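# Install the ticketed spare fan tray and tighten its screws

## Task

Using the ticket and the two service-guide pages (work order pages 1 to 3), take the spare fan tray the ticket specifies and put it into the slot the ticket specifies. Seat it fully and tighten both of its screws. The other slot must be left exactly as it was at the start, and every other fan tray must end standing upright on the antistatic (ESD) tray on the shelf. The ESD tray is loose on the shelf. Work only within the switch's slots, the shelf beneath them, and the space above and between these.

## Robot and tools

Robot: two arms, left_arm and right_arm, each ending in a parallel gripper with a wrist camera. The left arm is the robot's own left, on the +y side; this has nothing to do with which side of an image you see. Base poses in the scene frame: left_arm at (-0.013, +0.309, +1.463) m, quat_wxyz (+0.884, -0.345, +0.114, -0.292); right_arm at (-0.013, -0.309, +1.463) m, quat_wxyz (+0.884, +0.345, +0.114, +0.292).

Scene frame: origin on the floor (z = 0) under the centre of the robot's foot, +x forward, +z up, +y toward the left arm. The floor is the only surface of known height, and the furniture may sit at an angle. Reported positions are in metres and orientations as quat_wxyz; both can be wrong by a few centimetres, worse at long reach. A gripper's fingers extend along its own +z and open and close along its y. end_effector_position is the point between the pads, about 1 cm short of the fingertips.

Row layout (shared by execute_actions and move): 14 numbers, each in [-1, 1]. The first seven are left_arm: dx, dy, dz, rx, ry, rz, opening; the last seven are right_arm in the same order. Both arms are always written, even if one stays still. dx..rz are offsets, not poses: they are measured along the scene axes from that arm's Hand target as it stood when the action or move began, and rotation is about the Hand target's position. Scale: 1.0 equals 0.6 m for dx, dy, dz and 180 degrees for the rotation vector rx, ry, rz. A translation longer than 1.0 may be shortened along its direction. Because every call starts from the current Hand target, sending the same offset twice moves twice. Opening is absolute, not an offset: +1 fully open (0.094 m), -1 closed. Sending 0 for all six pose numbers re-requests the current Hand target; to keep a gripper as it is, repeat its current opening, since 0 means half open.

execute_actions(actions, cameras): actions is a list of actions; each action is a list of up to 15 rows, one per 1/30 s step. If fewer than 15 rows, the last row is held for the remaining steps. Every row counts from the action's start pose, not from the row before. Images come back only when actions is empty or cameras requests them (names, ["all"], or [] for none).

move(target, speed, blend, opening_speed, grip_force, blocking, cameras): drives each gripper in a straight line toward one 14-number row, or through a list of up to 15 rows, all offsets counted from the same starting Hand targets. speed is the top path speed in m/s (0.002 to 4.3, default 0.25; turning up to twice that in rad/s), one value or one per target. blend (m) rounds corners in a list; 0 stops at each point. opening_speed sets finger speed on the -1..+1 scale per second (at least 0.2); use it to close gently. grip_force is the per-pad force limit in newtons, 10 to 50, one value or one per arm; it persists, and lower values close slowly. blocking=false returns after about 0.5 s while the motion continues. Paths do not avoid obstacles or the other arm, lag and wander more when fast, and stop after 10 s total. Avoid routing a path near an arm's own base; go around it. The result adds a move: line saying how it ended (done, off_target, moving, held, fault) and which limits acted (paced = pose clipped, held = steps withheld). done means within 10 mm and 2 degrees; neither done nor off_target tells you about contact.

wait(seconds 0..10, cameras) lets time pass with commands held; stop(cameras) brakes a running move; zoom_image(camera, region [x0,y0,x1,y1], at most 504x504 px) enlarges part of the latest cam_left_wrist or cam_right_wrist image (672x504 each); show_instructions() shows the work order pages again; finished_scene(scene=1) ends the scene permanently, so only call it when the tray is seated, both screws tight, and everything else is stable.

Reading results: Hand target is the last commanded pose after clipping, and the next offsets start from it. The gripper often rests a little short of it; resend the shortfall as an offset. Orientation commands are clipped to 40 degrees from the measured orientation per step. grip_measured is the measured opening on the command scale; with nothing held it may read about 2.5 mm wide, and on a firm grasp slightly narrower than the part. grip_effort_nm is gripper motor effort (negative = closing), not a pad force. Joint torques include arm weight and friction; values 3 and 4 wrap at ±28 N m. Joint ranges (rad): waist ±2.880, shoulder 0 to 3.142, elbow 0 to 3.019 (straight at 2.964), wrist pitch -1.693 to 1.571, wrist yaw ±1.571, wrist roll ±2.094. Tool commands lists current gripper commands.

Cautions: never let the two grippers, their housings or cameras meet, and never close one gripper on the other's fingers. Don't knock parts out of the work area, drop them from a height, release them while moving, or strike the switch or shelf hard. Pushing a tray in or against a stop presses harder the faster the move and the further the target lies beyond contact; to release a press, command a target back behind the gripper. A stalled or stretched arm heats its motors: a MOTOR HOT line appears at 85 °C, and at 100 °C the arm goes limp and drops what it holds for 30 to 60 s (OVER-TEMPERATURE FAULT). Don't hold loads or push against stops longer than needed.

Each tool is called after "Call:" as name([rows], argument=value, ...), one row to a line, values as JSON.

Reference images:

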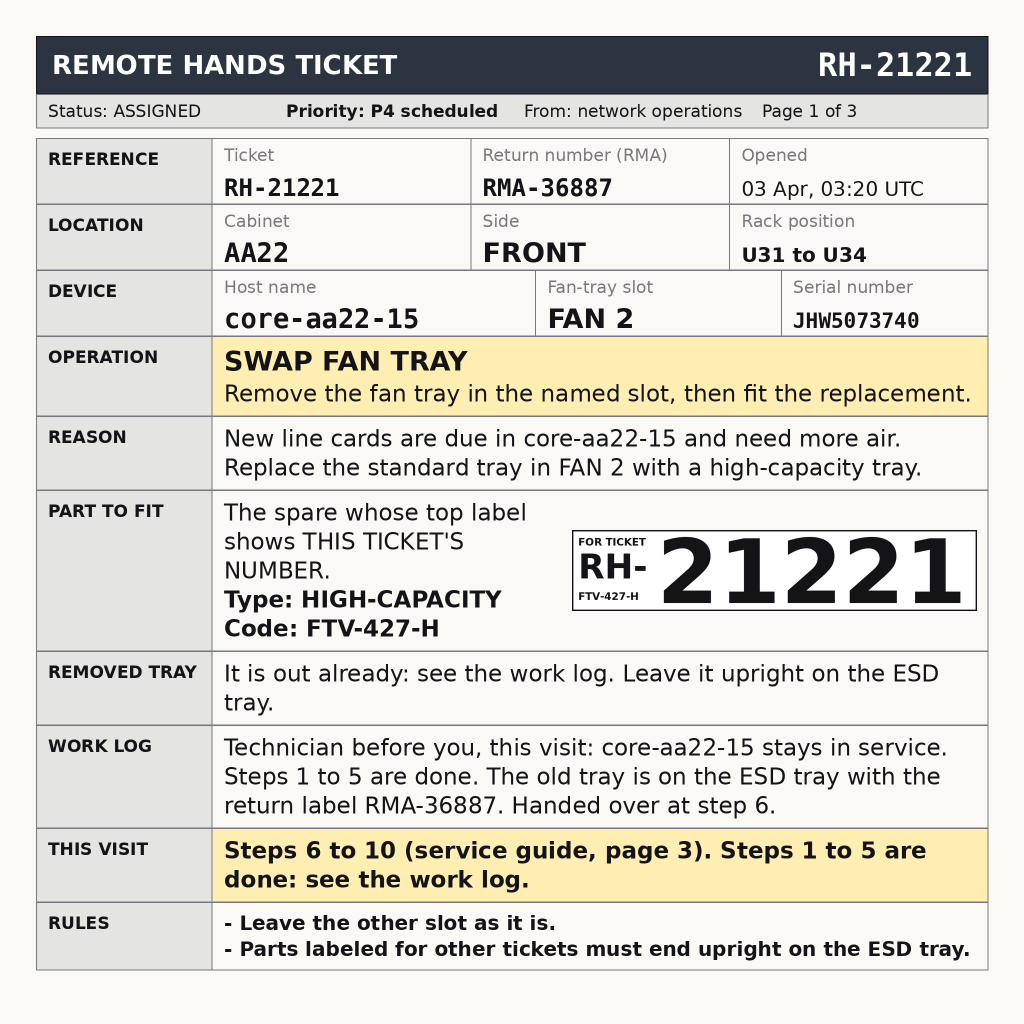

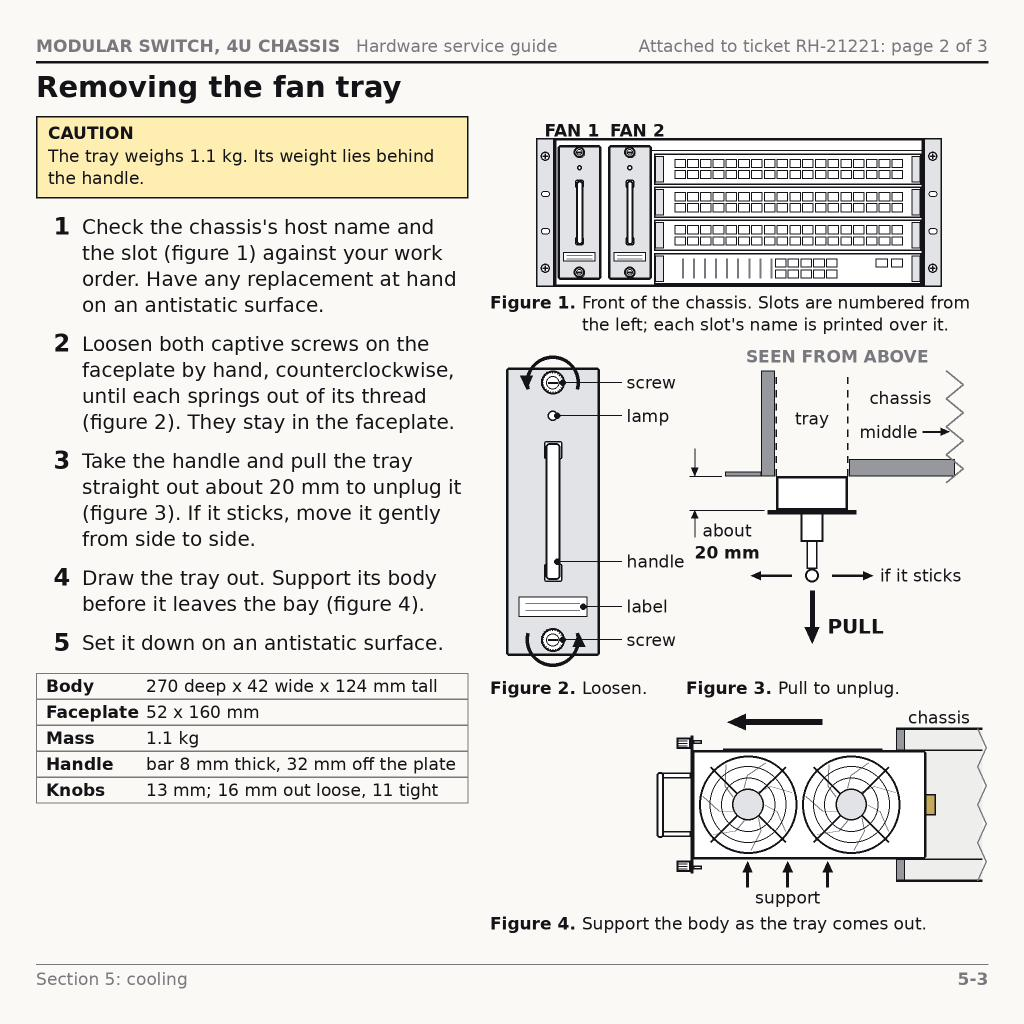

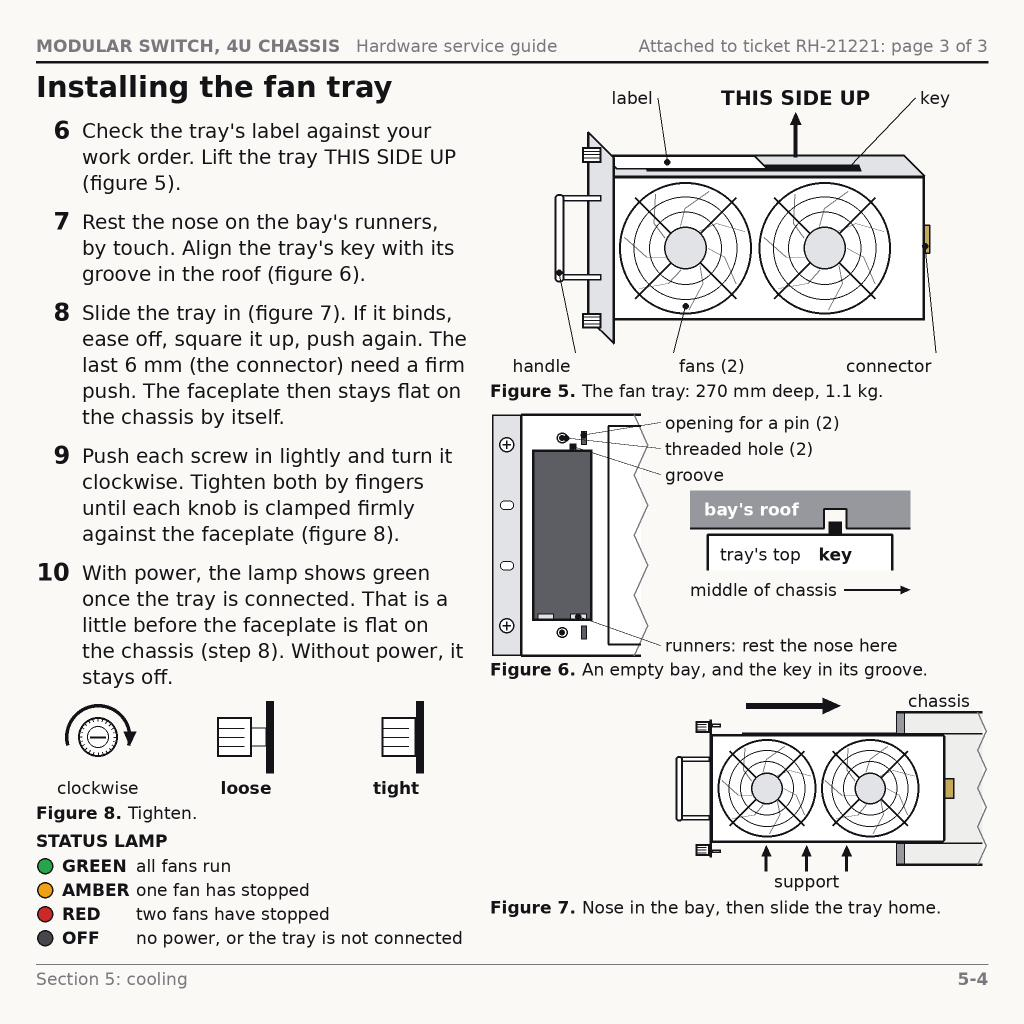

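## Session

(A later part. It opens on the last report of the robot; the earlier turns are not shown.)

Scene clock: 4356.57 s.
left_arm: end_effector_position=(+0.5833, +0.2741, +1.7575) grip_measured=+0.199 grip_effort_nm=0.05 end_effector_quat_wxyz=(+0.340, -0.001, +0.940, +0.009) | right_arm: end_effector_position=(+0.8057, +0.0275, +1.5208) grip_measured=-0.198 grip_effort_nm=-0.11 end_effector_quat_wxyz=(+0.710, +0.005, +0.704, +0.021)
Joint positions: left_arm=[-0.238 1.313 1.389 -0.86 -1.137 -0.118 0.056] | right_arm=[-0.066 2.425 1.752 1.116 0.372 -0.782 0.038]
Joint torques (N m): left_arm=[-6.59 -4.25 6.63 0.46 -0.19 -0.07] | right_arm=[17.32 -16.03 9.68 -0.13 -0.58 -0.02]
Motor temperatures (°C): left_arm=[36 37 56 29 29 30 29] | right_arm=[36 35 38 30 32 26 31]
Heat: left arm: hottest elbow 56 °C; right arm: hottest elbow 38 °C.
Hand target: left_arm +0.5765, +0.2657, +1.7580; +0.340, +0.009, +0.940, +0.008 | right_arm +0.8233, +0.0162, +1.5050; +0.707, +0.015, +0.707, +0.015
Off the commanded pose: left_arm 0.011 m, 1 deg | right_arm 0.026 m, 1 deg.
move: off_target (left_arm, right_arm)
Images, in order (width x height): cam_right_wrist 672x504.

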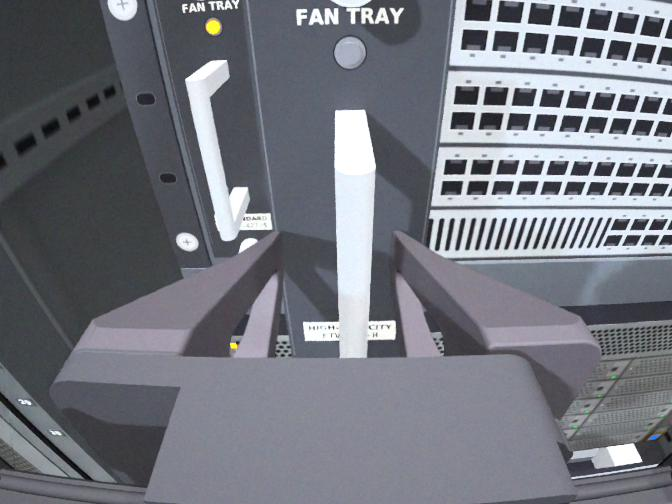

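Call:
move([
  [0,0,0,0,0,0,0.2,-0.035,-0.012,0,0,0,0,-0.2],
  [0,0,0,0,0,0,0.2,-0.035,-0.012,0,0,0,0,-0.65],
], speed=0.08, cameras=["cam_right_wrist"])

Scene clock: 4376.37 s.
left_arm: end_effector_position=(+0.5833, +0.2741, +1.7575) grip_measured=+0.199 grip_effort_nm=0.05 end_effector_quat_wxyz=(+0.340, -0.001, +0.940, +0.009) | right_arm: end_effector_position=(+0.7938, +0.0284, +1.5073) grip_measured=-0.647 grip_effort_nm=-0.12 end_effector_quat_wxyz=(+0.705, -0.001, +0.709, +0.020)
Joint positions: left_arm=[-0.238 1.313 1.389 -0.86 -1.137 -0.118 0.056] | right_arm=[-0.07 2.424 1.71 1.139 0.374 -0.782 0.017]
Joint torques (N m): left_arm=[-6.65 -4.66 6.64 0.44 -0.23 -0.02] | right_arm=[17.85 -18.32 6.02 1.09 -0.51 -0.04]
Motor temperatures (°C): left_arm=[35 36 55 29 29 30 29] | right_arm=[36 36 38 30 32 26 31]
Heat: left arm: hottest elbow 55 °C; right arm: hottest elbow 38 °C.
Hand target: left_arm +0.5765, +0.2657, +1.7580; +0.340, +0.009, +0.940, +0.008 | right_arm +0.8023, +0.0089, +1.5051; +0.707, +0.015, +0.707, +0.015
Off the commanded pose: left_arm 0.011 m, 1 deg | right_arm 0.021 m, 2 deg.
move: off_target (left_arm, right_arm); target 2's new opening was sent with right_arm's hand 0.026 m and 2 deg from that target
Images, in order (width x height): cam_right_wrist 672x504.

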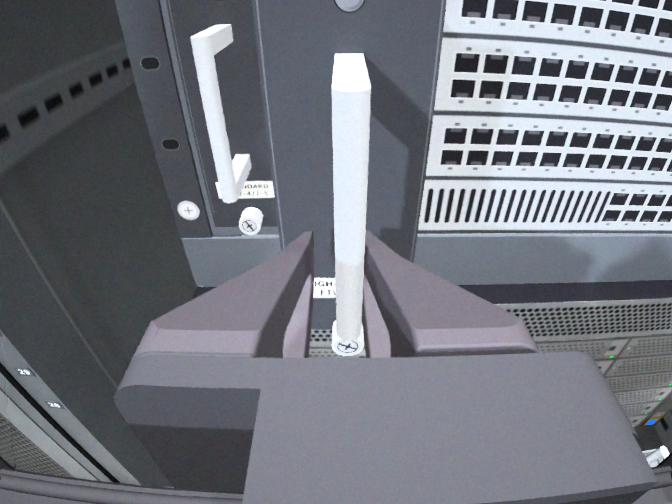

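Call:
move(target=[0,0,0,0,0,0,0.2,0.01,-0.015,0.01,0,0,0,-0.65], speed=0.08, cameras=["cam_right_wrist"])

Scene clock: 4387.03 s.
left_arm: end_effector_position=(+0.5833, +0.2741, +1.7575) grip_measured=+0.199 grip_effort_nm=0.05 end_effector_quat_wxyz=(+0.340, -0.001, +0.940, +0.009) | right_arm: end_effector_position=(+0.7971, +0.0214, +1.5165) grip_measured=-0.648 grip_effort_nm=-0.11 end_effector_quat_wxyz=(+0.709, +0.003, +0.705, +0.020)
Joint positions: left_arm=[-0.238 1.313 1.389 -0.86 -1.137 -0.118 0.056] | right_arm=[-0.07 2.407 1.704 1.139 0.371 -0.782 0.017]
Joint torques (N m): left_arm=[-6.71 -4.37 6.63 0.38 -0.24 -0.01] | right_arm=[17.38 -18.61 6.09 0.4 -0.58 -0.02]
Motor temperatures (°C): left_arm=[35 36 55 29 29 30 29] | right_arm=[36 35 39 30 32 26 31]
Heat: left arm: hottest elbow 55 °C; right arm: hottest elbow 39 °C.
Hand target: left_arm +0.5765, +0.2657, +1.7580; +0.340, +0.009, +0.940, +0.008 | right_arm +0.8082, +0.0001, +1.5110; +0.707, +0.015, +0.707, +0.015
Off the commanded pose: left_arm 0.011 m, 1 deg | right_arm 0.025 m, 1 deg.
move: off_target (left_arm, right_arm)
Images, in order (width x height): cam_right_wrist 672x504.

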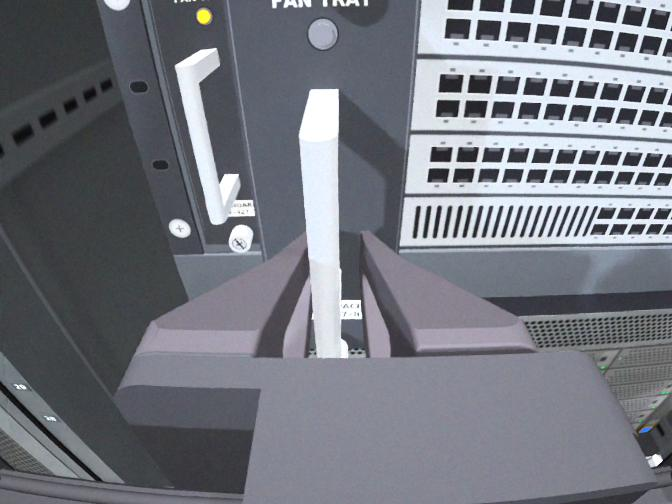

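Call:
move(target=[0,0,0,0,0,0,0.2,0,0.01,0,0,0,0,-0.9], speed=0.08, opening_speed=0.3, cameras=["cam_right_wrist"])

Scene clock: 4398.23 s.
left_arm: end_effector_position=(+0.5833, +0.2741, +1.7575) grip_measured=+0.199 grip_effort_nm=0.05 end_effector_quat_wxyz=(+0.340, -0.001, +0.940, +0.009) | right_arm: end_effector_position=(+0.7971, +0.0214, +1.5165) grip_measured=-0.870 grip_effort_nm=-0.91 end_effector_quat_wxyz=(+0.709, +0.003, +0.705, +0.020)
Joint positions: left_arm=[-0.238 1.313 1.389 -0.86 -1.137 -0.118 0.056] | right_arm=[-0.07 2.407 1.704 1.139 0.371 -0.782 0.006]
Joint torques (N m): left_arm=[-6.65 -4.84 6.72 0.43 -0.19 -0.04] | right_arm=[17.73 -17.67 7.19 0.35 -0.39 -0.04]
Heat: left arm: hottest elbow 54 °C; right arm: hottest elbow 39 °C.
Hand target: left_arm +0.5765, +0.2657, +1.7580; +0.340, +0.009, +0.940, +0.008 | right_arm +0.8082, +0.0061, +1.5110; +0.707, +0.015, +0.707, +0.015
Off the commanded pose: left_arm 0.011 m, 1 deg | right_arm 0.020 m, 1 deg.
move: off_target (left_arm, right_arm)
Images, in order (width x height): cam_right_wrist 672x504.

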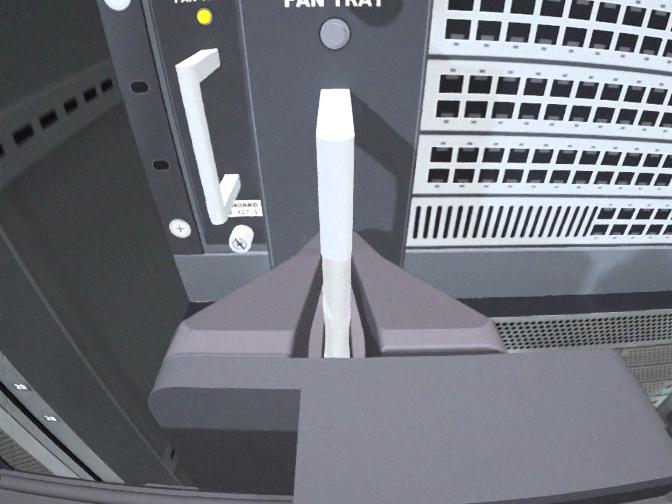

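Call:
move(target=[0,0,0,0,0,0,0.2,0.0,0.02,0,0,0,0,-0.7], speed=0.08, cameras=["cam_right_wrist"])

Scene clock: 4408.67 s.
left_arm: end_effector_position=(+0.5833, +0.2741, +1.7575) grip_measured=+0.199 grip_effort_nm=0.05 end_effector_quat_wxyz=(+0.340, -0.001, +0.940, +0.009) | right_arm: end_effector_position=(+0.8004, +0.0186, +1.5195) grip_measured=-0.702 grip_effort_nm=0.10 end_effector_quat_wxyz=(+0.709, +0.008, +0.705, +0.017)
Joint positions: left_arm=[-0.238 1.313 1.389 -0.86 -1.137 -0.118 0.056] | right_arm=[-0.07 2.407 1.715 1.139 0.377 -0.782 0.014]
Joint torques (N m): left_arm=[-6.89 -4.42 6.65 0.42 -0.21 -0.06] | right_arm=[18.84 -15.74 8.88 0.18 -0.24 -0.08]
Heat: left arm: hottest elbow 54 °C; right arm: hottest elbow 39 °C.
Hand target: left_arm +0.5765, +0.2657, +1.7580; +0.340, +0.009, +0.940, +0.008 | right_arm +0.8082, +0.0181, +1.5111; +0.707, +0.015, +0.707, +0.015
Off the commanded pose: left_arm 0.011 m, 1 deg | right_arm 0.011 m, 1 deg.
move: off_target (left_arm, right_arm)
Images, in order (width x height): cam_right_wrist 672x504.

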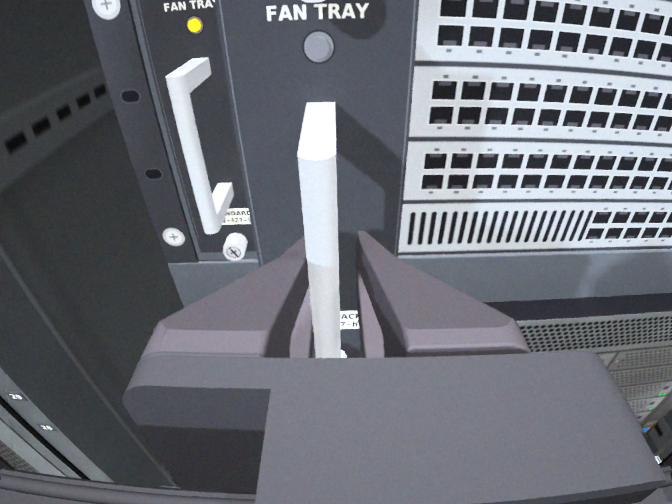

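Call:
move(target=[0,0,0,0,0,0,0.2,0.0,0.03,0,0,0,0,-0.6], speed=0.08, cameras=["cam_right_wrist"])

Scene clock: 4414.87 s.
left_arm: end_effector_position=(+0.5833, +0.2741, +1.7575) grip_measured=+0.199 grip_effort_nm=0.05 end_effector_quat_wxyz=(+0.340, -0.001, +0.940, +0.009) | right_arm: end_effector_position=(+0.8051, +0.0265, +1.5112) grip_measured=-0.602 grip_effort_nm=0.09 end_effector_quat_wxyz=(+0.707, +0.015, +0.706, +0.013)
Joint positions: left_arm=[-0.238 1.313 1.389 -0.86 -1.137 -0.118 0.056] | right_arm=[-0.07 2.446 1.765 1.137 0.392 -0.782 0.019]
Joint torques (N m): left_arm=[-6.53 -4.42 6.69 0.42 -0.21 -0.04] | right_arm=[20.48 -15.91 8.92 -0.05 -0.27 -0.15]
Heat: left arm: hottest elbow 54 °C; right arm: hottest elbow 39 °C.
Hand target: left_arm +0.5765, +0.2657, +1.7580; +0.340, +0.009, +0.940, +0.008 | right_arm +0.8082, +0.0361, +1.5111; +0.707, +0.015, +0.707, +0.015
Off the commanded pose: left_arm 0.011 m, 1 deg | right_arm 0.010 m, 0 deg.
move: off_target (left_arm)
Images, in order (width x height): cam_right_wrist 672x504.

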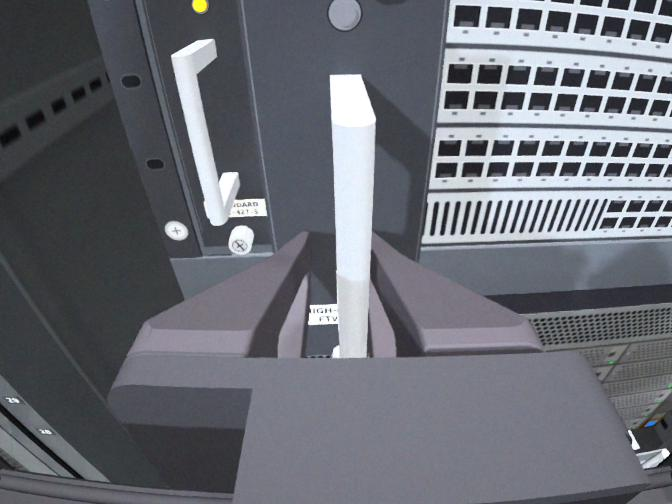

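Call:
move(target=[0,0,0,0,0,0,0.2,0.03,-0.006,0.0,0,0,0,-0.6], speed=0.06, cameras=["cam_right_wrist"])

Scene clock: 4424.83 s.
left_arm: end_effector_position=(+0.5833, +0.2741, +1.7575) grip_measured=+0.199 grip_effort_nm=0.05 end_effector_quat_wxyz=(+0.340, -0.001, +0.940, +0.009) | right_arm: end_effector_position=(+0.8153, +0.0298, +1.5121) grip_measured=-0.602 grip_effort_nm=0.08 end_effector_quat_wxyz=(+0.704, +0.012, +0.710, +0.013)
Joint positions: left_arm=[-0.238 1.313 1.389 -0.86 -1.137 -0.118 0.056] | right_arm=[-0.072 2.457 1.807 1.096 0.394 -0.782 0.019]
Joint torques (N m): left_arm=[-6.71 -4.72 6.65 0.46 -0.22 -0.04] | right_arm=[19.72 -16.15 10.24 -0.25 -0.79 -0.09]
Heat: left arm: hottest elbow 54 °C; right arm: hottest elbow 40 °C.
Hand target: left_arm +0.5765, +0.2657, +1.7580; +0.340, +0.009, +0.940, +0.008 | right_arm +0.8262, +0.0324, +1.5109; +0.707, +0.015, +0.707, +0.015
Off the commanded pose: left_arm 0.011 m, 1 deg | right_arm 0.011 m, 1 deg.
move: off_target (left_arm, right_arm)
Images, in order (width x height): cam_right_wrist 672x504.

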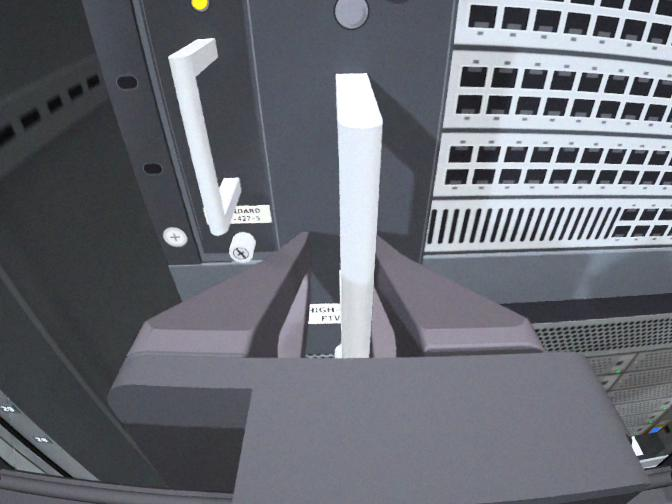

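Call:
move(target=[0,0,0,0,0,0,0.2,0.01,-0.025,0.0,0,0,0,-0.6], speed=0.06, cameras=["cam_right_wrist"])

Scene clock: 4436.47 s.
left_arm: end_effector_position=(+0.5833, +0.2741, +1.7575) grip_measured=+0.199 grip_effort_nm=0.05 end_effector_quat_wxyz=(+0.340, -0.001, +0.940, +0.009) | right_arm: end_effector_position=(+0.8163, +0.0298, +1.5113) grip_measured=-0.602 grip_effort_nm=0.08 end_effector_quat_wxyz=(+0.706, +0.008, +0.708, +0.015)
Joint positions: left_arm=[-0.238 1.313 1.389 -0.86 -1.137 -0.118 0.056] | right_arm=[-0.075 2.457 1.807 1.093 0.382 -0.782 0.019]
Joint torques (N m): left_arm=[-6.95 -4.66 6.68 0.44 -0.2 -0.04] | right_arm=[18.55 -18.2 8.65 -0.44 -0.91 -0.03]
Heat: left arm: hottest elbow 53 °C; right arm: hottest elbow 40 °C.
Hand target: left_arm +0.5765, +0.2657, +1.7580; +0.340, +0.009, +0.940, +0.008 | right_arm +0.8323, +0.0174, +1.5112; +0.707, +0.015, +0.707, +0.015
Off the commanded pose: left_arm 0.011 m, 1 deg | right_arm 0.020 m, 1 deg.
move: off_target (left_arm, right_arm)
Images, in order (width x height): cam_right_wrist 672x504.

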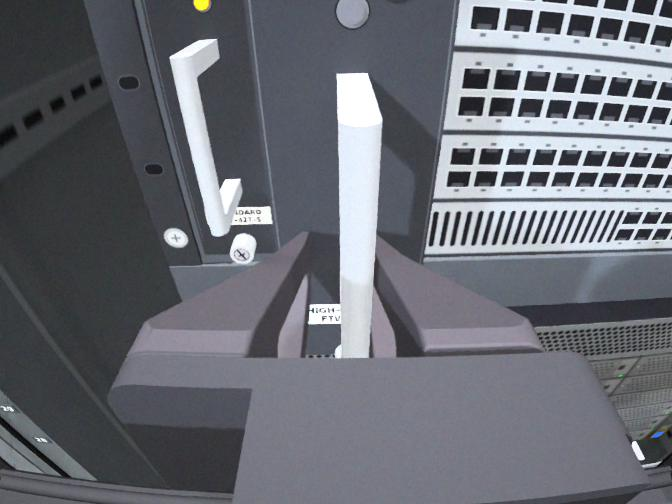

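Call:
move(target=[0,0,0,0,0,0,0.2,0.02,-0.005,0.01,0,0,0,-0.6], speed=0.06, cameras=["cam_right_wrist"])

Scene clock: 4445.90 s.
left_arm: end_effector_position=(+0.5833, +0.2741, +1.7575) grip_measured=+0.199 grip_effort_nm=0.05 end_effector_quat_wxyz=(+0.340, -0.001, +0.940, +0.009) | right_arm: end_effector_position=(+0.8234, +0.0298, +1.5117) grip_measured=-0.601 grip_effort_nm=0.07 end_effector_quat_wxyz=(+0.702, +0.001, +0.712, +0.016)
Joint positions: left_arm=[-0.238 1.313 1.389 -0.86 -1.137 -0.118 0.056] | right_arm=[-0.078 2.455 1.825 1.054 0.379 -0.782 0.019]
Joint torques (N m): left_arm=[-6.48 -4.54 6.63 0.38 -0.18 -0.05] | right_arm=[18.67 -18.2 9.91 -0.25 -0.88 -0.02]
Heat: left arm: hottest elbow 53 °C; right arm: hottest elbow 40 °C.
Hand target: left_arm +0.5765, +0.2657, +1.7580; +0.340, +0.009, +0.940, +0.008 | right_arm +0.8442, +0.0145, +1.5170; +0.707, +0.015, +0.707, +0.015
Off the commanded pose: left_arm 0.011 m, 1 deg | right_arm 0.026 m, 2 deg.
move: off_target (left_arm, right_arm)
Images, in order (width x height): cam_right_wrist 672x504.

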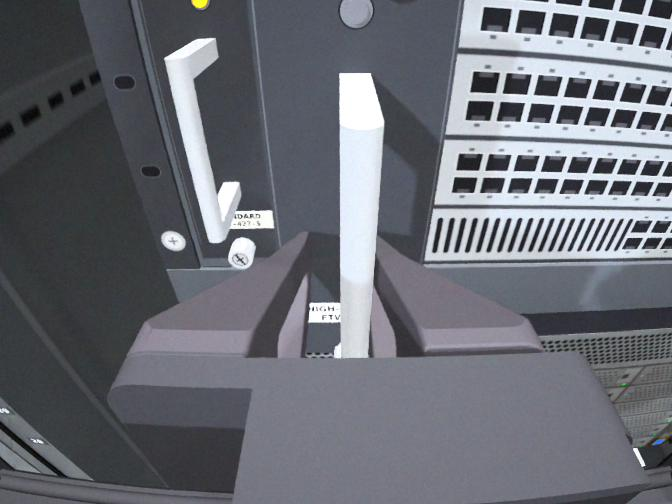

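Call:
move(target=[0,0,0,0,0,0,0.2,0.0,-0.02,0.0,0,0,0,-0.5], speed=0.06, cameras=["cam_right_wrist"])

Scene clock: 4456.60 s.
left_arm: end_effector_position=(+0.5833, +0.2741, +1.7575) grip_measured=+0.199 grip_effort_nm=0.05 end_effector_quat_wxyz=(+0.340, -0.001, +0.940, +0.009) | right_arm: end_effector_position=(+0.8237, +0.0313, +1.5125) grip_measured=-0.502 grip_effort_nm=0.09 end_effector_quat_wxyz=(+0.704, -0.002, +0.709, +0.021)
Joint positions: left_arm=[-0.238 1.313 1.389 -0.86 -1.137 -0.118 0.056] | right_arm=[-0.079 2.455 1.825 1.051 0.366 -0.778 0.023]
Joint torques (N m): left_arm=[-6.71 -4.42 6.67 0.46 -0.22 -0.04] | right_arm=[17.85 -20.07 7.65 0.01 -0.72 -0.01]
Heat: left arm: hottest elbow 53 °C; right arm: hottest elbow 40 °C.
Hand target: left_arm +0.5765, +0.2657, +1.7580; +0.340, +0.009, +0.940, +0.008 | right_arm +0.8443, +0.0023, +1.5168; +0.707, +0.015, +0.707, +0.015
Off the commanded pose: left_arm 0.011 m, 1 deg | right_arm 0.036 m, 2 deg.
move: off_target (left_arm, right_arm)
Images, in order (width x height): cam_right_wrist 672x504.

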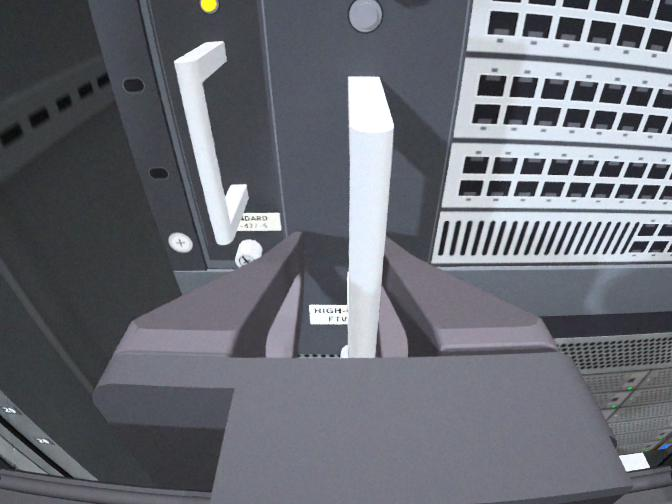

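Call:
move(target=[0,0,0,0,0,0,0.2,-0.05,-0.01,0.0,0,0,0,-0.2], speed=0.1, cameras=["cam_right_wrist"])

Scene clock: 4465.03 s.
left_arm: end_effector_position=(+0.5833, +0.2741, +1.7575) grip_measured=+0.199 grip_effort_nm=0.05 end_effector_quat_wxyz=(+0.340, -0.001, +0.940, +0.009) | right_arm: end_effector_position=(+0.8045, +0.0204, +1.5126) grip_measured=-0.202 grip_effort_nm=0.10 end_effector_quat_wxyz=(+0.703, -0.006, +0.711, +0.023)
Joint positions: left_arm=[-0.238 1.313 1.389 -0.86 -1.137 -0.118 0.056] | right_arm=[-0.079 2.402 1.717 1.096 0.362 -0.777 0.037]
Joint torques (N m): left_arm=[-6.83 -4.78 6.61 0.47 -0.21 -0.02] | right_arm=[18.08 -19.02 6.16 1.28 -0.25 -0.05]
Heat: left arm: hottest elbow 53 °C; right arm: hottest elbow 39 °C.
Hand target: left_arm +0.5765, +0.2657, +1.7580; +0.340, +0.009, +0.940, +0.008 | right_arm +0.8143, -0.0036, +1.5171; +0.707, +0.015, +0.707, +0.015
Off the commanded pose: left_arm 0.011 m, 1 deg | right_arm 0.026 m, 3 deg.
move: off_target (left_arm, right_arm)
Images, in order (width x height): cam_right_wrist 672x504.

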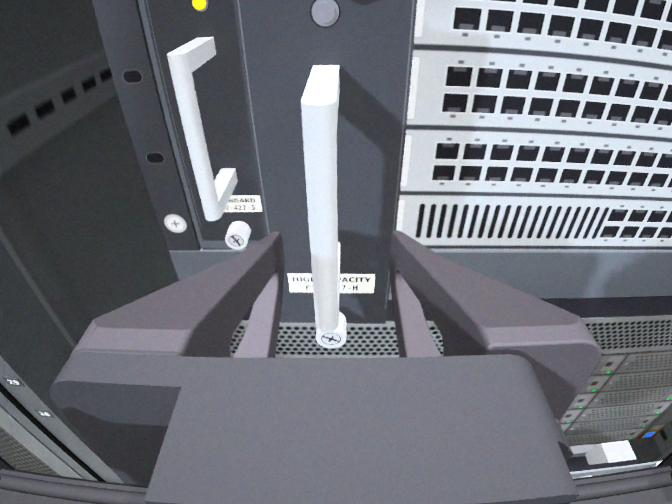

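Call:
move(target=[0,0,0,0,0,0,0.2,0.035,-0.015,0.0,0,0,0,-0.5], speed=0.06, cameras=["cam_right_wrist"])

Scene clock: 4482.40 s.
left_arm: end_effector_position=(+0.5833, +0.2741, +1.7575) grip_measured=+0.199 grip_effort_nm=0.05 end_effector_quat_wxyz=(+0.340, -0.001, +0.940, +0.009) | right_arm: end_effector_position=(+0.8101, +0.0151, +1.5092) grip_measured=-0.498 grip_effort_nm=-0.12 end_effector_quat_wxyz=(+0.702, -0.008, +0.712, +0.023)
Joint positions: left_arm=[-0.238 1.313 1.389 -0.86 -1.137 -0.118 0.056] | right_arm=[-0.09 2.4 1.723 1.081 0.353 -0.773 0.024]
Joint torques (N m): left_arm=[-6.95 -4.31 6.57 0.4 -0.22 -0.03] | right_arm=[17.44 -18.9 9.05 0.09 -0.54 -0.02]
Heat: left arm: hottest elbow 53 °C; right arm: hottest elbow 39 °C.
Hand target: left_arm +0.5765, +0.2657, +1.7580; +0.340, +0.009, +0.940, +0.008 | right_arm +0.8353, -0.0126, +1.5171; +0.707, +0.015, +0.707, +0.015
Off the commanded pose: left_arm 0.011 m, 1 deg | right_arm 0.038 m, 3 deg.
move: off_target (left_arm, right_arm)
Images, in order (width x height): cam_right_wrist 672x504.

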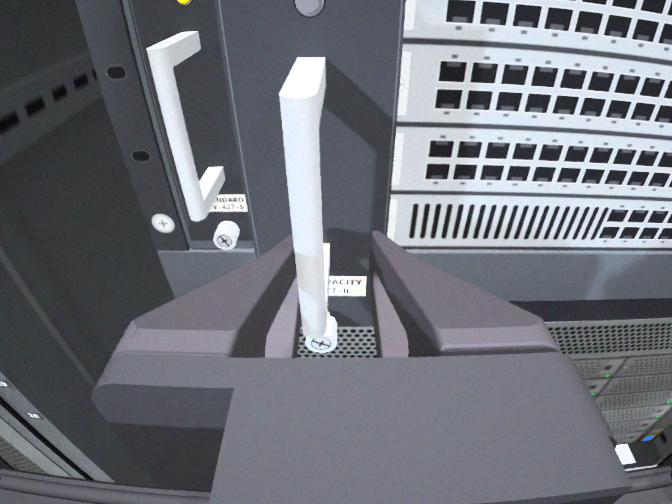

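Call:
move(target=[0,0,0,0,0,0,0.2,0.01,0.02,0.012,0,0,0,-0.3], speed=0.06, cameras=["cam_right_wrist"])

Scene clock: 4490.57 s.
left_arm: end_effector_position=(+0.5833, +0.2741, +1.7575) grip_measured=+0.199 grip_effort_nm=0.05 end_effector_quat_wxyz=(+0.340, -0.001, +0.940, +0.009) | right_arm: end_effector_position=(+0.8258, +0.0088, +1.5224) grip_measured=-0.302 grip_effort_nm=0.10 end_effector_quat_wxyz=(+0.706, +0.001, +0.708, +0.019)
Joint positions: left_arm=[-0.238 1.313 1.389 -0.86 -1.137 -0.118 0.056] | right_arm=[-0.09 2.4 1.772 1.054 0.358 -0.773 0.033]
Joint torques (N m): left_arm=[-7.18 -4.42 6.64 0.43 -0.21 -0.03] | right_arm=[18.96 -17.08 10.04 0.03 -0.23 -0.07]
Heat: left arm: hottest elbow 53 °C; right arm: hottest elbow 39 °C.
Hand target: left_arm +0.5765, +0.2657, +1.7580; +0.340, +0.009, +0.940, +0.008 | right_arm +0.8413, -0.0006, +1.5243; +0.707, +0.015, +0.707, +0.015
Off the commanded pose: left_arm 0.011 m, 1 deg | right_arm 0.018 m, 2 deg.
move: off_target (left_arm, right_arm)
Images, in order (width x height): cam_right_wrist 672x504.

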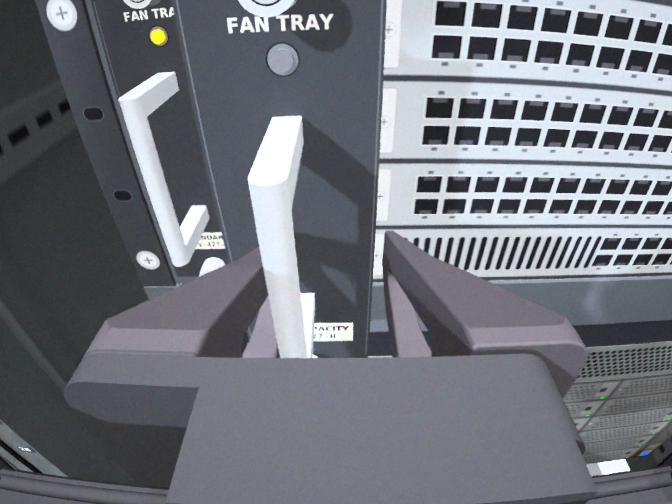

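Call:
move(target=[0,0,0,0,0,0,0.2,-0.145,0.05,-0.03,0,0,0,-0.2], speed=0.12, cameras=["cam_right_wrist"])

Scene clock: 4515.43 s.
left_arm: end_effector_position=(+0.5833, +0.2741, +1.7575) grip_measured=+0.199 grip_effort_nm=0.05 end_effector_quat_wxyz=(+0.340, -0.001, +0.940, +0.009) | right_arm: end_effector_position=(+0.7629, +0.0187, +1.5032) grip_measured=-0.202 grip_effort_nm=0.10 end_effector_quat_wxyz=(+0.704, +0.019, +0.710, +0.015)
Joint positions: left_arm=[-0.238 1.313 1.389 -0.86 -1.137 -0.118 0.056] | right_arm=[-0.06 2.4 1.602 1.25 0.409 -0.775 0.037]
Joint torques (N m): left_arm=[-6.59 -4.48 6.57 0.35 -0.2 -0.03] | right_arm=[20.31 -15.74 5.53 1.25 -0.26 -0.29]
Heat: left arm: hottest elbow 52 °C; right arm: hottest elbow 41 °C.
Hand target: left_arm +0.5765, +0.2657, +1.7580; +0.340, +0.009, +0.940, +0.008 | right_arm +0.7542, +0.0294, +1.5062; +0.707, +0.015, +0.707, +0.015
Off the commanded pose: left_arm 0.011 m, 1 deg | right_arm 0.014 m, 1 deg.
move: off_target (left_arm, right_arm)
Images, in order (width x height): cam_right_wrist 672x504.

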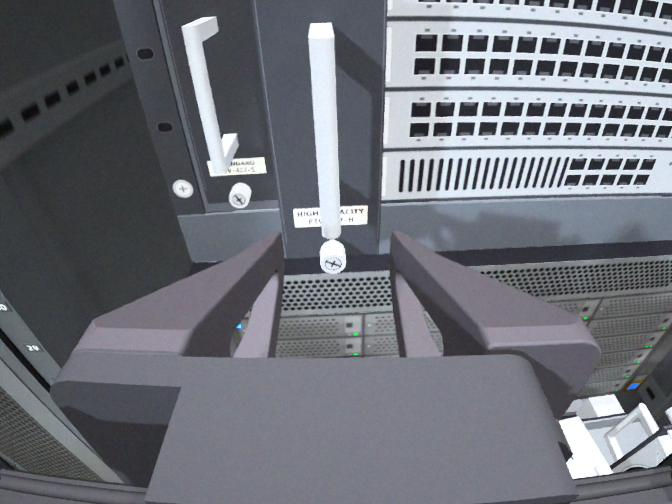

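Call:
move(target=[0,0,0,0,0,0,0.2,0.1,-0.008,0,0,0,0,-0.2], speed=0.1, cameras=["cam_right_wrist"])

Scene clock: 4525.47 s.
left_arm: end_effector_position=(+0.5833, +0.2741, +1.7575) grip_measured=+0.199 grip_effort_nm=0.05 end_effector_quat_wxyz=(+0.340, -0.001, +0.940, +0.009) | right_arm: end_effector_position=(+0.8016, +0.0309, +1.5202) grip_measured=-0.202 grip_effort_nm=0.09 end_effector_quat_wxyz=(+0.710, +0.011, +0.704, +0.022)
Joint positions: left_arm=[-0.238 1.313 1.389 -0.86 -1.137 -0.118 0.056] | right_arm=[-0.06 2.433 1.751 1.131 0.384 -0.776 0.037]
Joint torques (N m): left_arm=[-6.48 -4.48 6.71 0.42 -0.22 -0.07] | right_arm=[17.9 -15.79 9.17 -0.01 -0.58 -0.13]
Heat: left arm: hottest elbow 52 °C; right arm: hottest elbow 41 °C.
Hand target: left_arm +0.5765, +0.2657, +1.7580; +0.340, +0.009, +0.940, +0.008 | right_arm +0.8143, +0.0245, +1.5062; +0.707, +0.015, +0.707, +0.015
Off the commanded pose: left_arm 0.011 m, 1 deg | right_arm 0.020 m, 1 deg.
move: off_target (left_arm, right_arm)
Images, in order (width x height): cam_right_wrist 672x504.

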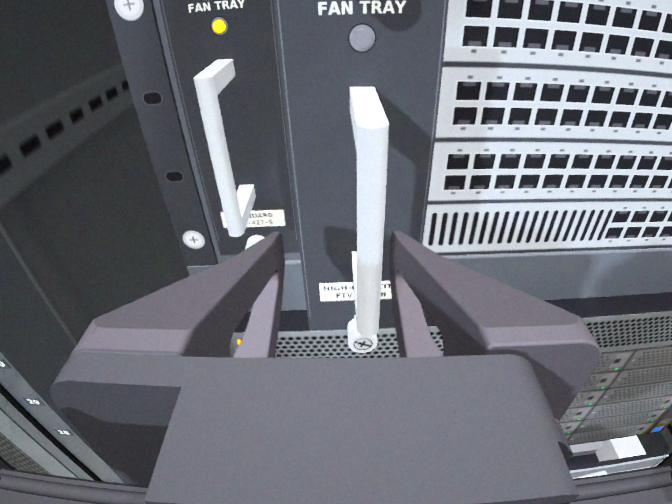

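Call:
move(target=[0,0,0,0,0,0,0.2,0.005,-0.025,0,0,0,0,-0.2], speed=0.1, cameras=["cam_right_wrist"])

Scene clock: 4533.97 s.
left_arm: end_effector_position=(+0.5833, +0.2741, +1.7575) grip_measured=+0.199 grip_effort_nm=0.05 end_effector_quat_wxyz=(+0.340, -0.001, +0.940, +0.009) | right_arm: end_effector_position=(+0.8054, +0.0252, +1.5133) grip_measured=-0.202 grip_effort_nm=0.10 end_effector_quat_wxyz=(+0.710, +0.009, +0.704, +0.020)
Joint positions: left_arm=[-0.238 1.313 1.389 -0.86 -1.137 -0.118 0.056] | right_arm=[-0.074 2.433 1.751 1.127 0.371 -0.776 0.037]
Joint torques (N m): left_arm=[-6.83 -4.19 6.61 0.42 -0.21 -0.01] | right_arm=[17.85 -18.14 7.08 -0.02 -0.56 -0.08]
Heat: left arm: hottest elbow 52 °C; right arm: hottest elbow 40 °C.
Hand target: left_arm +0.5765, +0.2657, +1.7580; +0.340, +0.009, +0.940, +0.008 | right_arm +0.8173, +0.0096, +1.5061; +0.707, +0.015, +0.707, +0.015
Off the commanded pose: left_arm 0.011 m, 1 deg | right_arm 0.021 m, 1 deg.
move: off_target (left_arm, right_arm)
Images, in order (width x height): cam_right_wrist 672x504.

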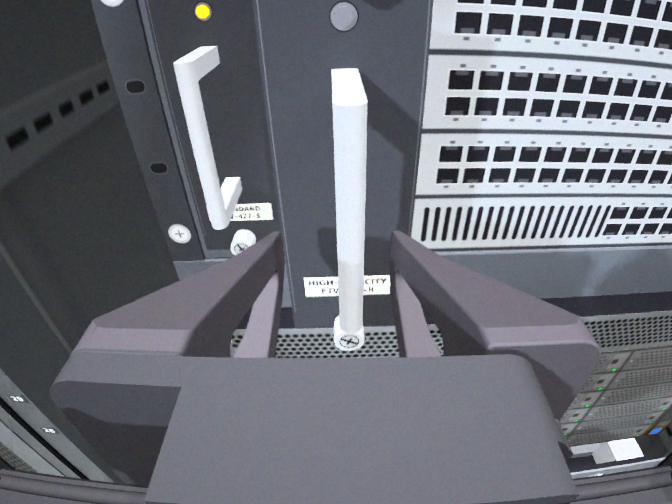

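Call:
move(target=[0,0,0,0,0,0,0.2,0.035,-0.01,0,0,0,0,-0.2], speed=0.08, cameras=["cam_right_wrist"])

Scene clock: 4542.30 s.
left_arm: end_effector_position=(+0.5833, +0.2741, +1.7575) grip_measured=+0.199 grip_effort_nm=0.05 end_effector_quat_wxyz=(+0.340, -0.001, +0.940, +0.009) | right_arm: end_effector_position=(+0.8209, +0.0193, +1.5108) grip_measured=-0.202 grip_effort_nm=0.10 end_effector_quat_wxyz=(+0.707, +0.001, +0.707, +0.019)
Joint positions: left_arm=[-0.238 1.313 1.389 -0.86 -1.137 -0.118 0.056] | right_arm=[-0.089 2.433 1.787 1.075 0.356 -0.774 0.037]
Joint torques (N m): left_arm=[-6.24 -4.89 6.75 0.44 -0.24 -0.04] | right_arm=[18.02 -17.49 9.2 0.06 -0.57 -0.02]
Heat: left arm: hottest elbow 52 °C; right arm: hottest elbow 40 °C.
Hand target: left_arm +0.5765, +0.2657, +1.7580; +0.340, +0.009, +0.940, +0.008 | right_arm +0.8383, +0.0037, +1.5063; +0.707, +0.015, +0.707, +0.015
Off the commanded pose: left_arm 0.011 m, 1 deg | right_arm 0.024 m, 2 deg.
move: off_target (left_arm, right_arm)
Images, in order (width x height): cam_right_wrist 672x504.

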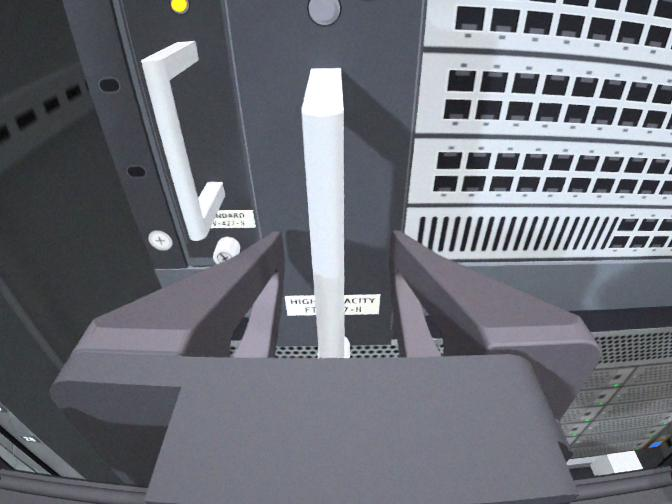

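Call:
move(target=[0,0,0,0,0,0,0.2,0.03,0.006,-0.008,0,0,0,-0.3], speed=0.08, cameras=["cam_right_wrist"])

Scene clock: 4551.57 s.
left_arm: end_effector_position=(+0.5833, +0.2741, +1.7575) grip_measured=+0.199 grip_effort_nm=0.05 end_effector_quat_wxyz=(+0.340, -0.001, +0.940, +0.009) | right_arm: end_effector_position=(+0.8385, +0.0205, +1.5170) grip_measured=-0.298 grip_effort_nm=-0.12 end_effector_quat_wxyz=(+0.710, +0.004, +0.704, +0.021)
Joint positions: left_arm=[-0.238 1.313 1.389 -0.86 -1.137 -0.118 0.056] | right_arm=[-0.092 2.454 1.859 1.03 0.349 -0.77 0.033]
Joint torques (N m): left_arm=[-6.71 -4.66 6.69 0.46 -0.21 -0.01] | right_arm=[17.79 -16.67 10.09 -0.03 -0.61 -0.02]
Heat: left arm: hottest elbow 52 °C; right arm: hottest elbow 40 °C.
Hand target: left_arm +0.5765, +0.2657, +1.7580; +0.340, +0.009, +0.940, +0.008 | right_arm +0.8562, +0.0073, +1.5013; +0.707, +0.015, +0.707, +0.015
Off the commanded pose: left_arm 0.011 m, 1 deg | right_arm 0.027 m, 1 deg.
move: off_target (left_arm, right_arm)
Images, in order (width x height): cam_right_wrist 672x504.

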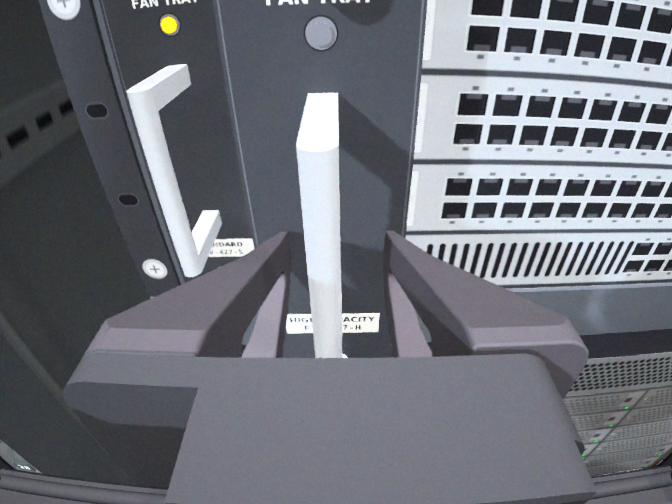

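Call:
move(target=[0,0,0,0,0,0,0.2,0.03,0.004,-0.004,0,0,0,-0.3], speed=0.08, cameras=["cam_right_wrist"])

Scene clock: 4561.80 s.
left_arm: end_effector_position=(+0.5833, +0.2741, +1.7575) grip_measured=+0.199 grip_effort_nm=0.05 end_effector_quat_wxyz=(+0.340, -0.001, +0.940, +0.009) | right_arm: end_effector_position=(+0.8576, +0.0222, +1.5172) grip_measured=-0.298 grip_effort_nm=-0.11 end_effector_quat_wxyz=(+0.711, +0.005, +0.703, +0.021)
Joint positions: left_arm=[-0.238 1.313 1.389 -0.86 -1.137 -0.118 0.056] | right_arm=[-0.1 2.487 1.948 0.979 0.341 -0.766 0.033]
Joint torques (N m): left_arm=[-6.71 -4.25 6.68 0.44 -0.25 -0.05] | right_arm=[18.2 -16.85 10.29 -0.12 -0.58 -0.02]
Heat: left arm: hottest elbow 52 °C; right arm: hottest elbow 40 °C.
Hand target: left_arm +0.5765, +0.2657, +1.7580; +0.340, +0.009, +0.940, +0.008 | right_arm +0.8743, +0.0095, +1.4991; +0.707, +0.015, +0.707, +0.015
Off the commanded pose: left_arm 0.011 m, 1 deg | right_arm 0.028 m, 1 deg.
move: off_target (left_arm, right_arm)
Images, in order (width x height): cam_right_wrist 672x504.

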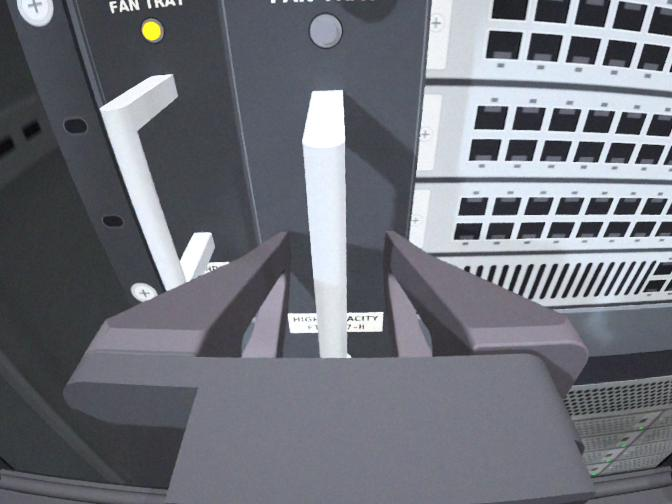

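Call:
move(target=[0,0,0,0,0,0,0.2,0.02,0.003,-0.002,0,0,0,-0.62], speed=0.05, cameras=["cam_right_wrist"])

Call:
zoom_image(camera="cam_right_wrist", region=[50, 150, 400, 400])

Scene clock: 4591.43 s.
left_arm: end_effector_position=(+0.5833, +0.2741, +1.7575) grip_measured=+0.199 grip_effort_nm=0.04 end_effector_quat_wxyz=(+0.340, -0.001, +0.940, +0.009) | right_arm: end_effector_position=(+0.8695, +0.0250, +1.5160) grip_measured=-0.618 grip_effort_nm=-0.12 end_effector_quat_wxyz=(+0.710, +0.005, +0.703, +0.021)
Joint positions: left_arm=[-0.238 1.313 1.389 -0.86 -1.137 -0.118 0.056] | right_arm=[-0.104 2.514 2.01 0.941 0.338 -0.764 0.018]
Joint torques (N m): left_arm=[-6.59 -4.48 6.76 0.36 -0.22 -0.02] | right_arm=[18.49 -17.08 10.47 -0.05 -0.6 -0.02]
Heat: left arm: hottest elbow 52 °C; right arm: hottest elbow 40 °C.
Hand target: left_arm +0.5765, +0.2657, +1.7580; +0.340, +0.009, +0.940, +0.008 | right_arm +0.8862, +0.0116, +1.4977; +0.707, +0.015, +0.707, +0.015
Off the commanded pose: left_arm 0.011 m, 1 deg | right_arm 0.028 m, 1 deg.
move: off_target (left_arm, right_arm)
Images, in order (width x height): cam_right_wrist 672x504.

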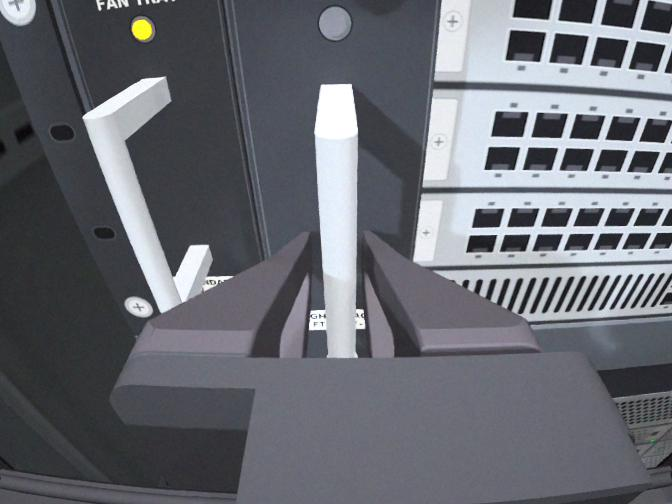

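Scaled by 1.440 from the camera's 672x504 image, which has a finer 960x720 frame.

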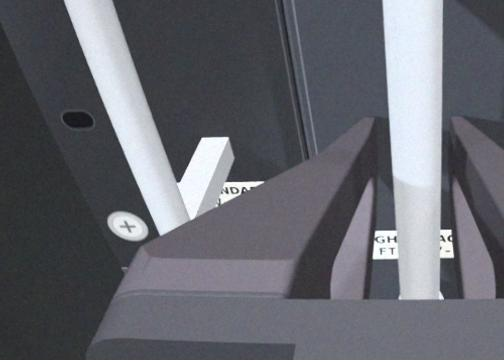

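Call:
move(target=[0,0,0,0,0,0,0.2,0.02,-0.002,-0.001,0,0,0,-0.62], speed=0.05, cameras=["cam_right_wrist"])

Scene clock: 4607.33 s.
left_arm: end_effector_position=(+0.5833, +0.2741, +1.7575) grip_measured=+0.199 grip_effort_nm=0.05 end_effector_quat_wxyz=(+0.340, -0.001, +0.940, +0.009) | right_arm: end_effector_position=(+0.8808, +0.0254, +1.5162) grip_measured=-0.618 grip_effort_nm=-0.12 end_effector_quat_wxyz=(+0.711, +0.004, +0.703, +0.022)
Joint positions: left_arm=[-0.238 1.313 1.389 -0.86 -1.137 -0.118 0.056] | right_arm=[-0.109 2.534 2.066 0.904 0.331 -0.761 0.018]
Joint torques (N m): left_arm=[-6.89 -4.66 6.64 0.42 -0.21 -0.01] | right_arm=[18.55 -17.32 10.59 -0.05 -0.58 -0.02]
Heat: left arm: hottest elbow 51 °C; right arm: hottest elbow 41 °C.
Hand target: left_arm +0.5765, +0.2657, +1.7580; +0.340, +0.009, +0.940, +0.008 | right_arm +0.8982, +0.0103, +1.4972; +0.707, +0.015, +0.707, +0.015
Off the commanded pose: left_arm 0.011 m, 1 deg | right_arm 0.030 m, 2 deg.
move: off_target (left_arm, right_arm)
Images, in order (width x height): cam_right_wrist 672x504.

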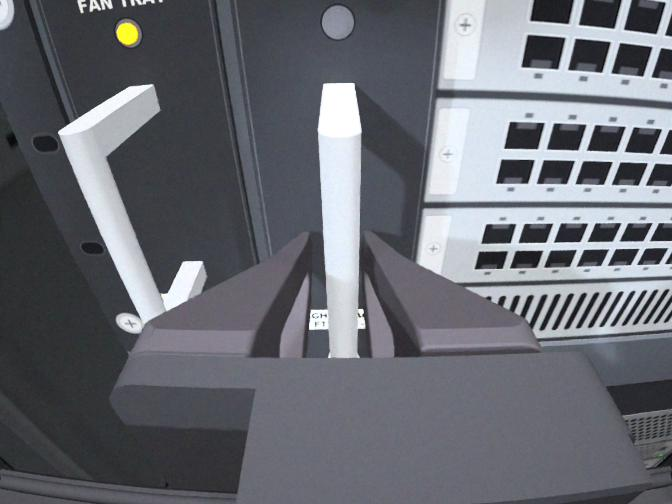

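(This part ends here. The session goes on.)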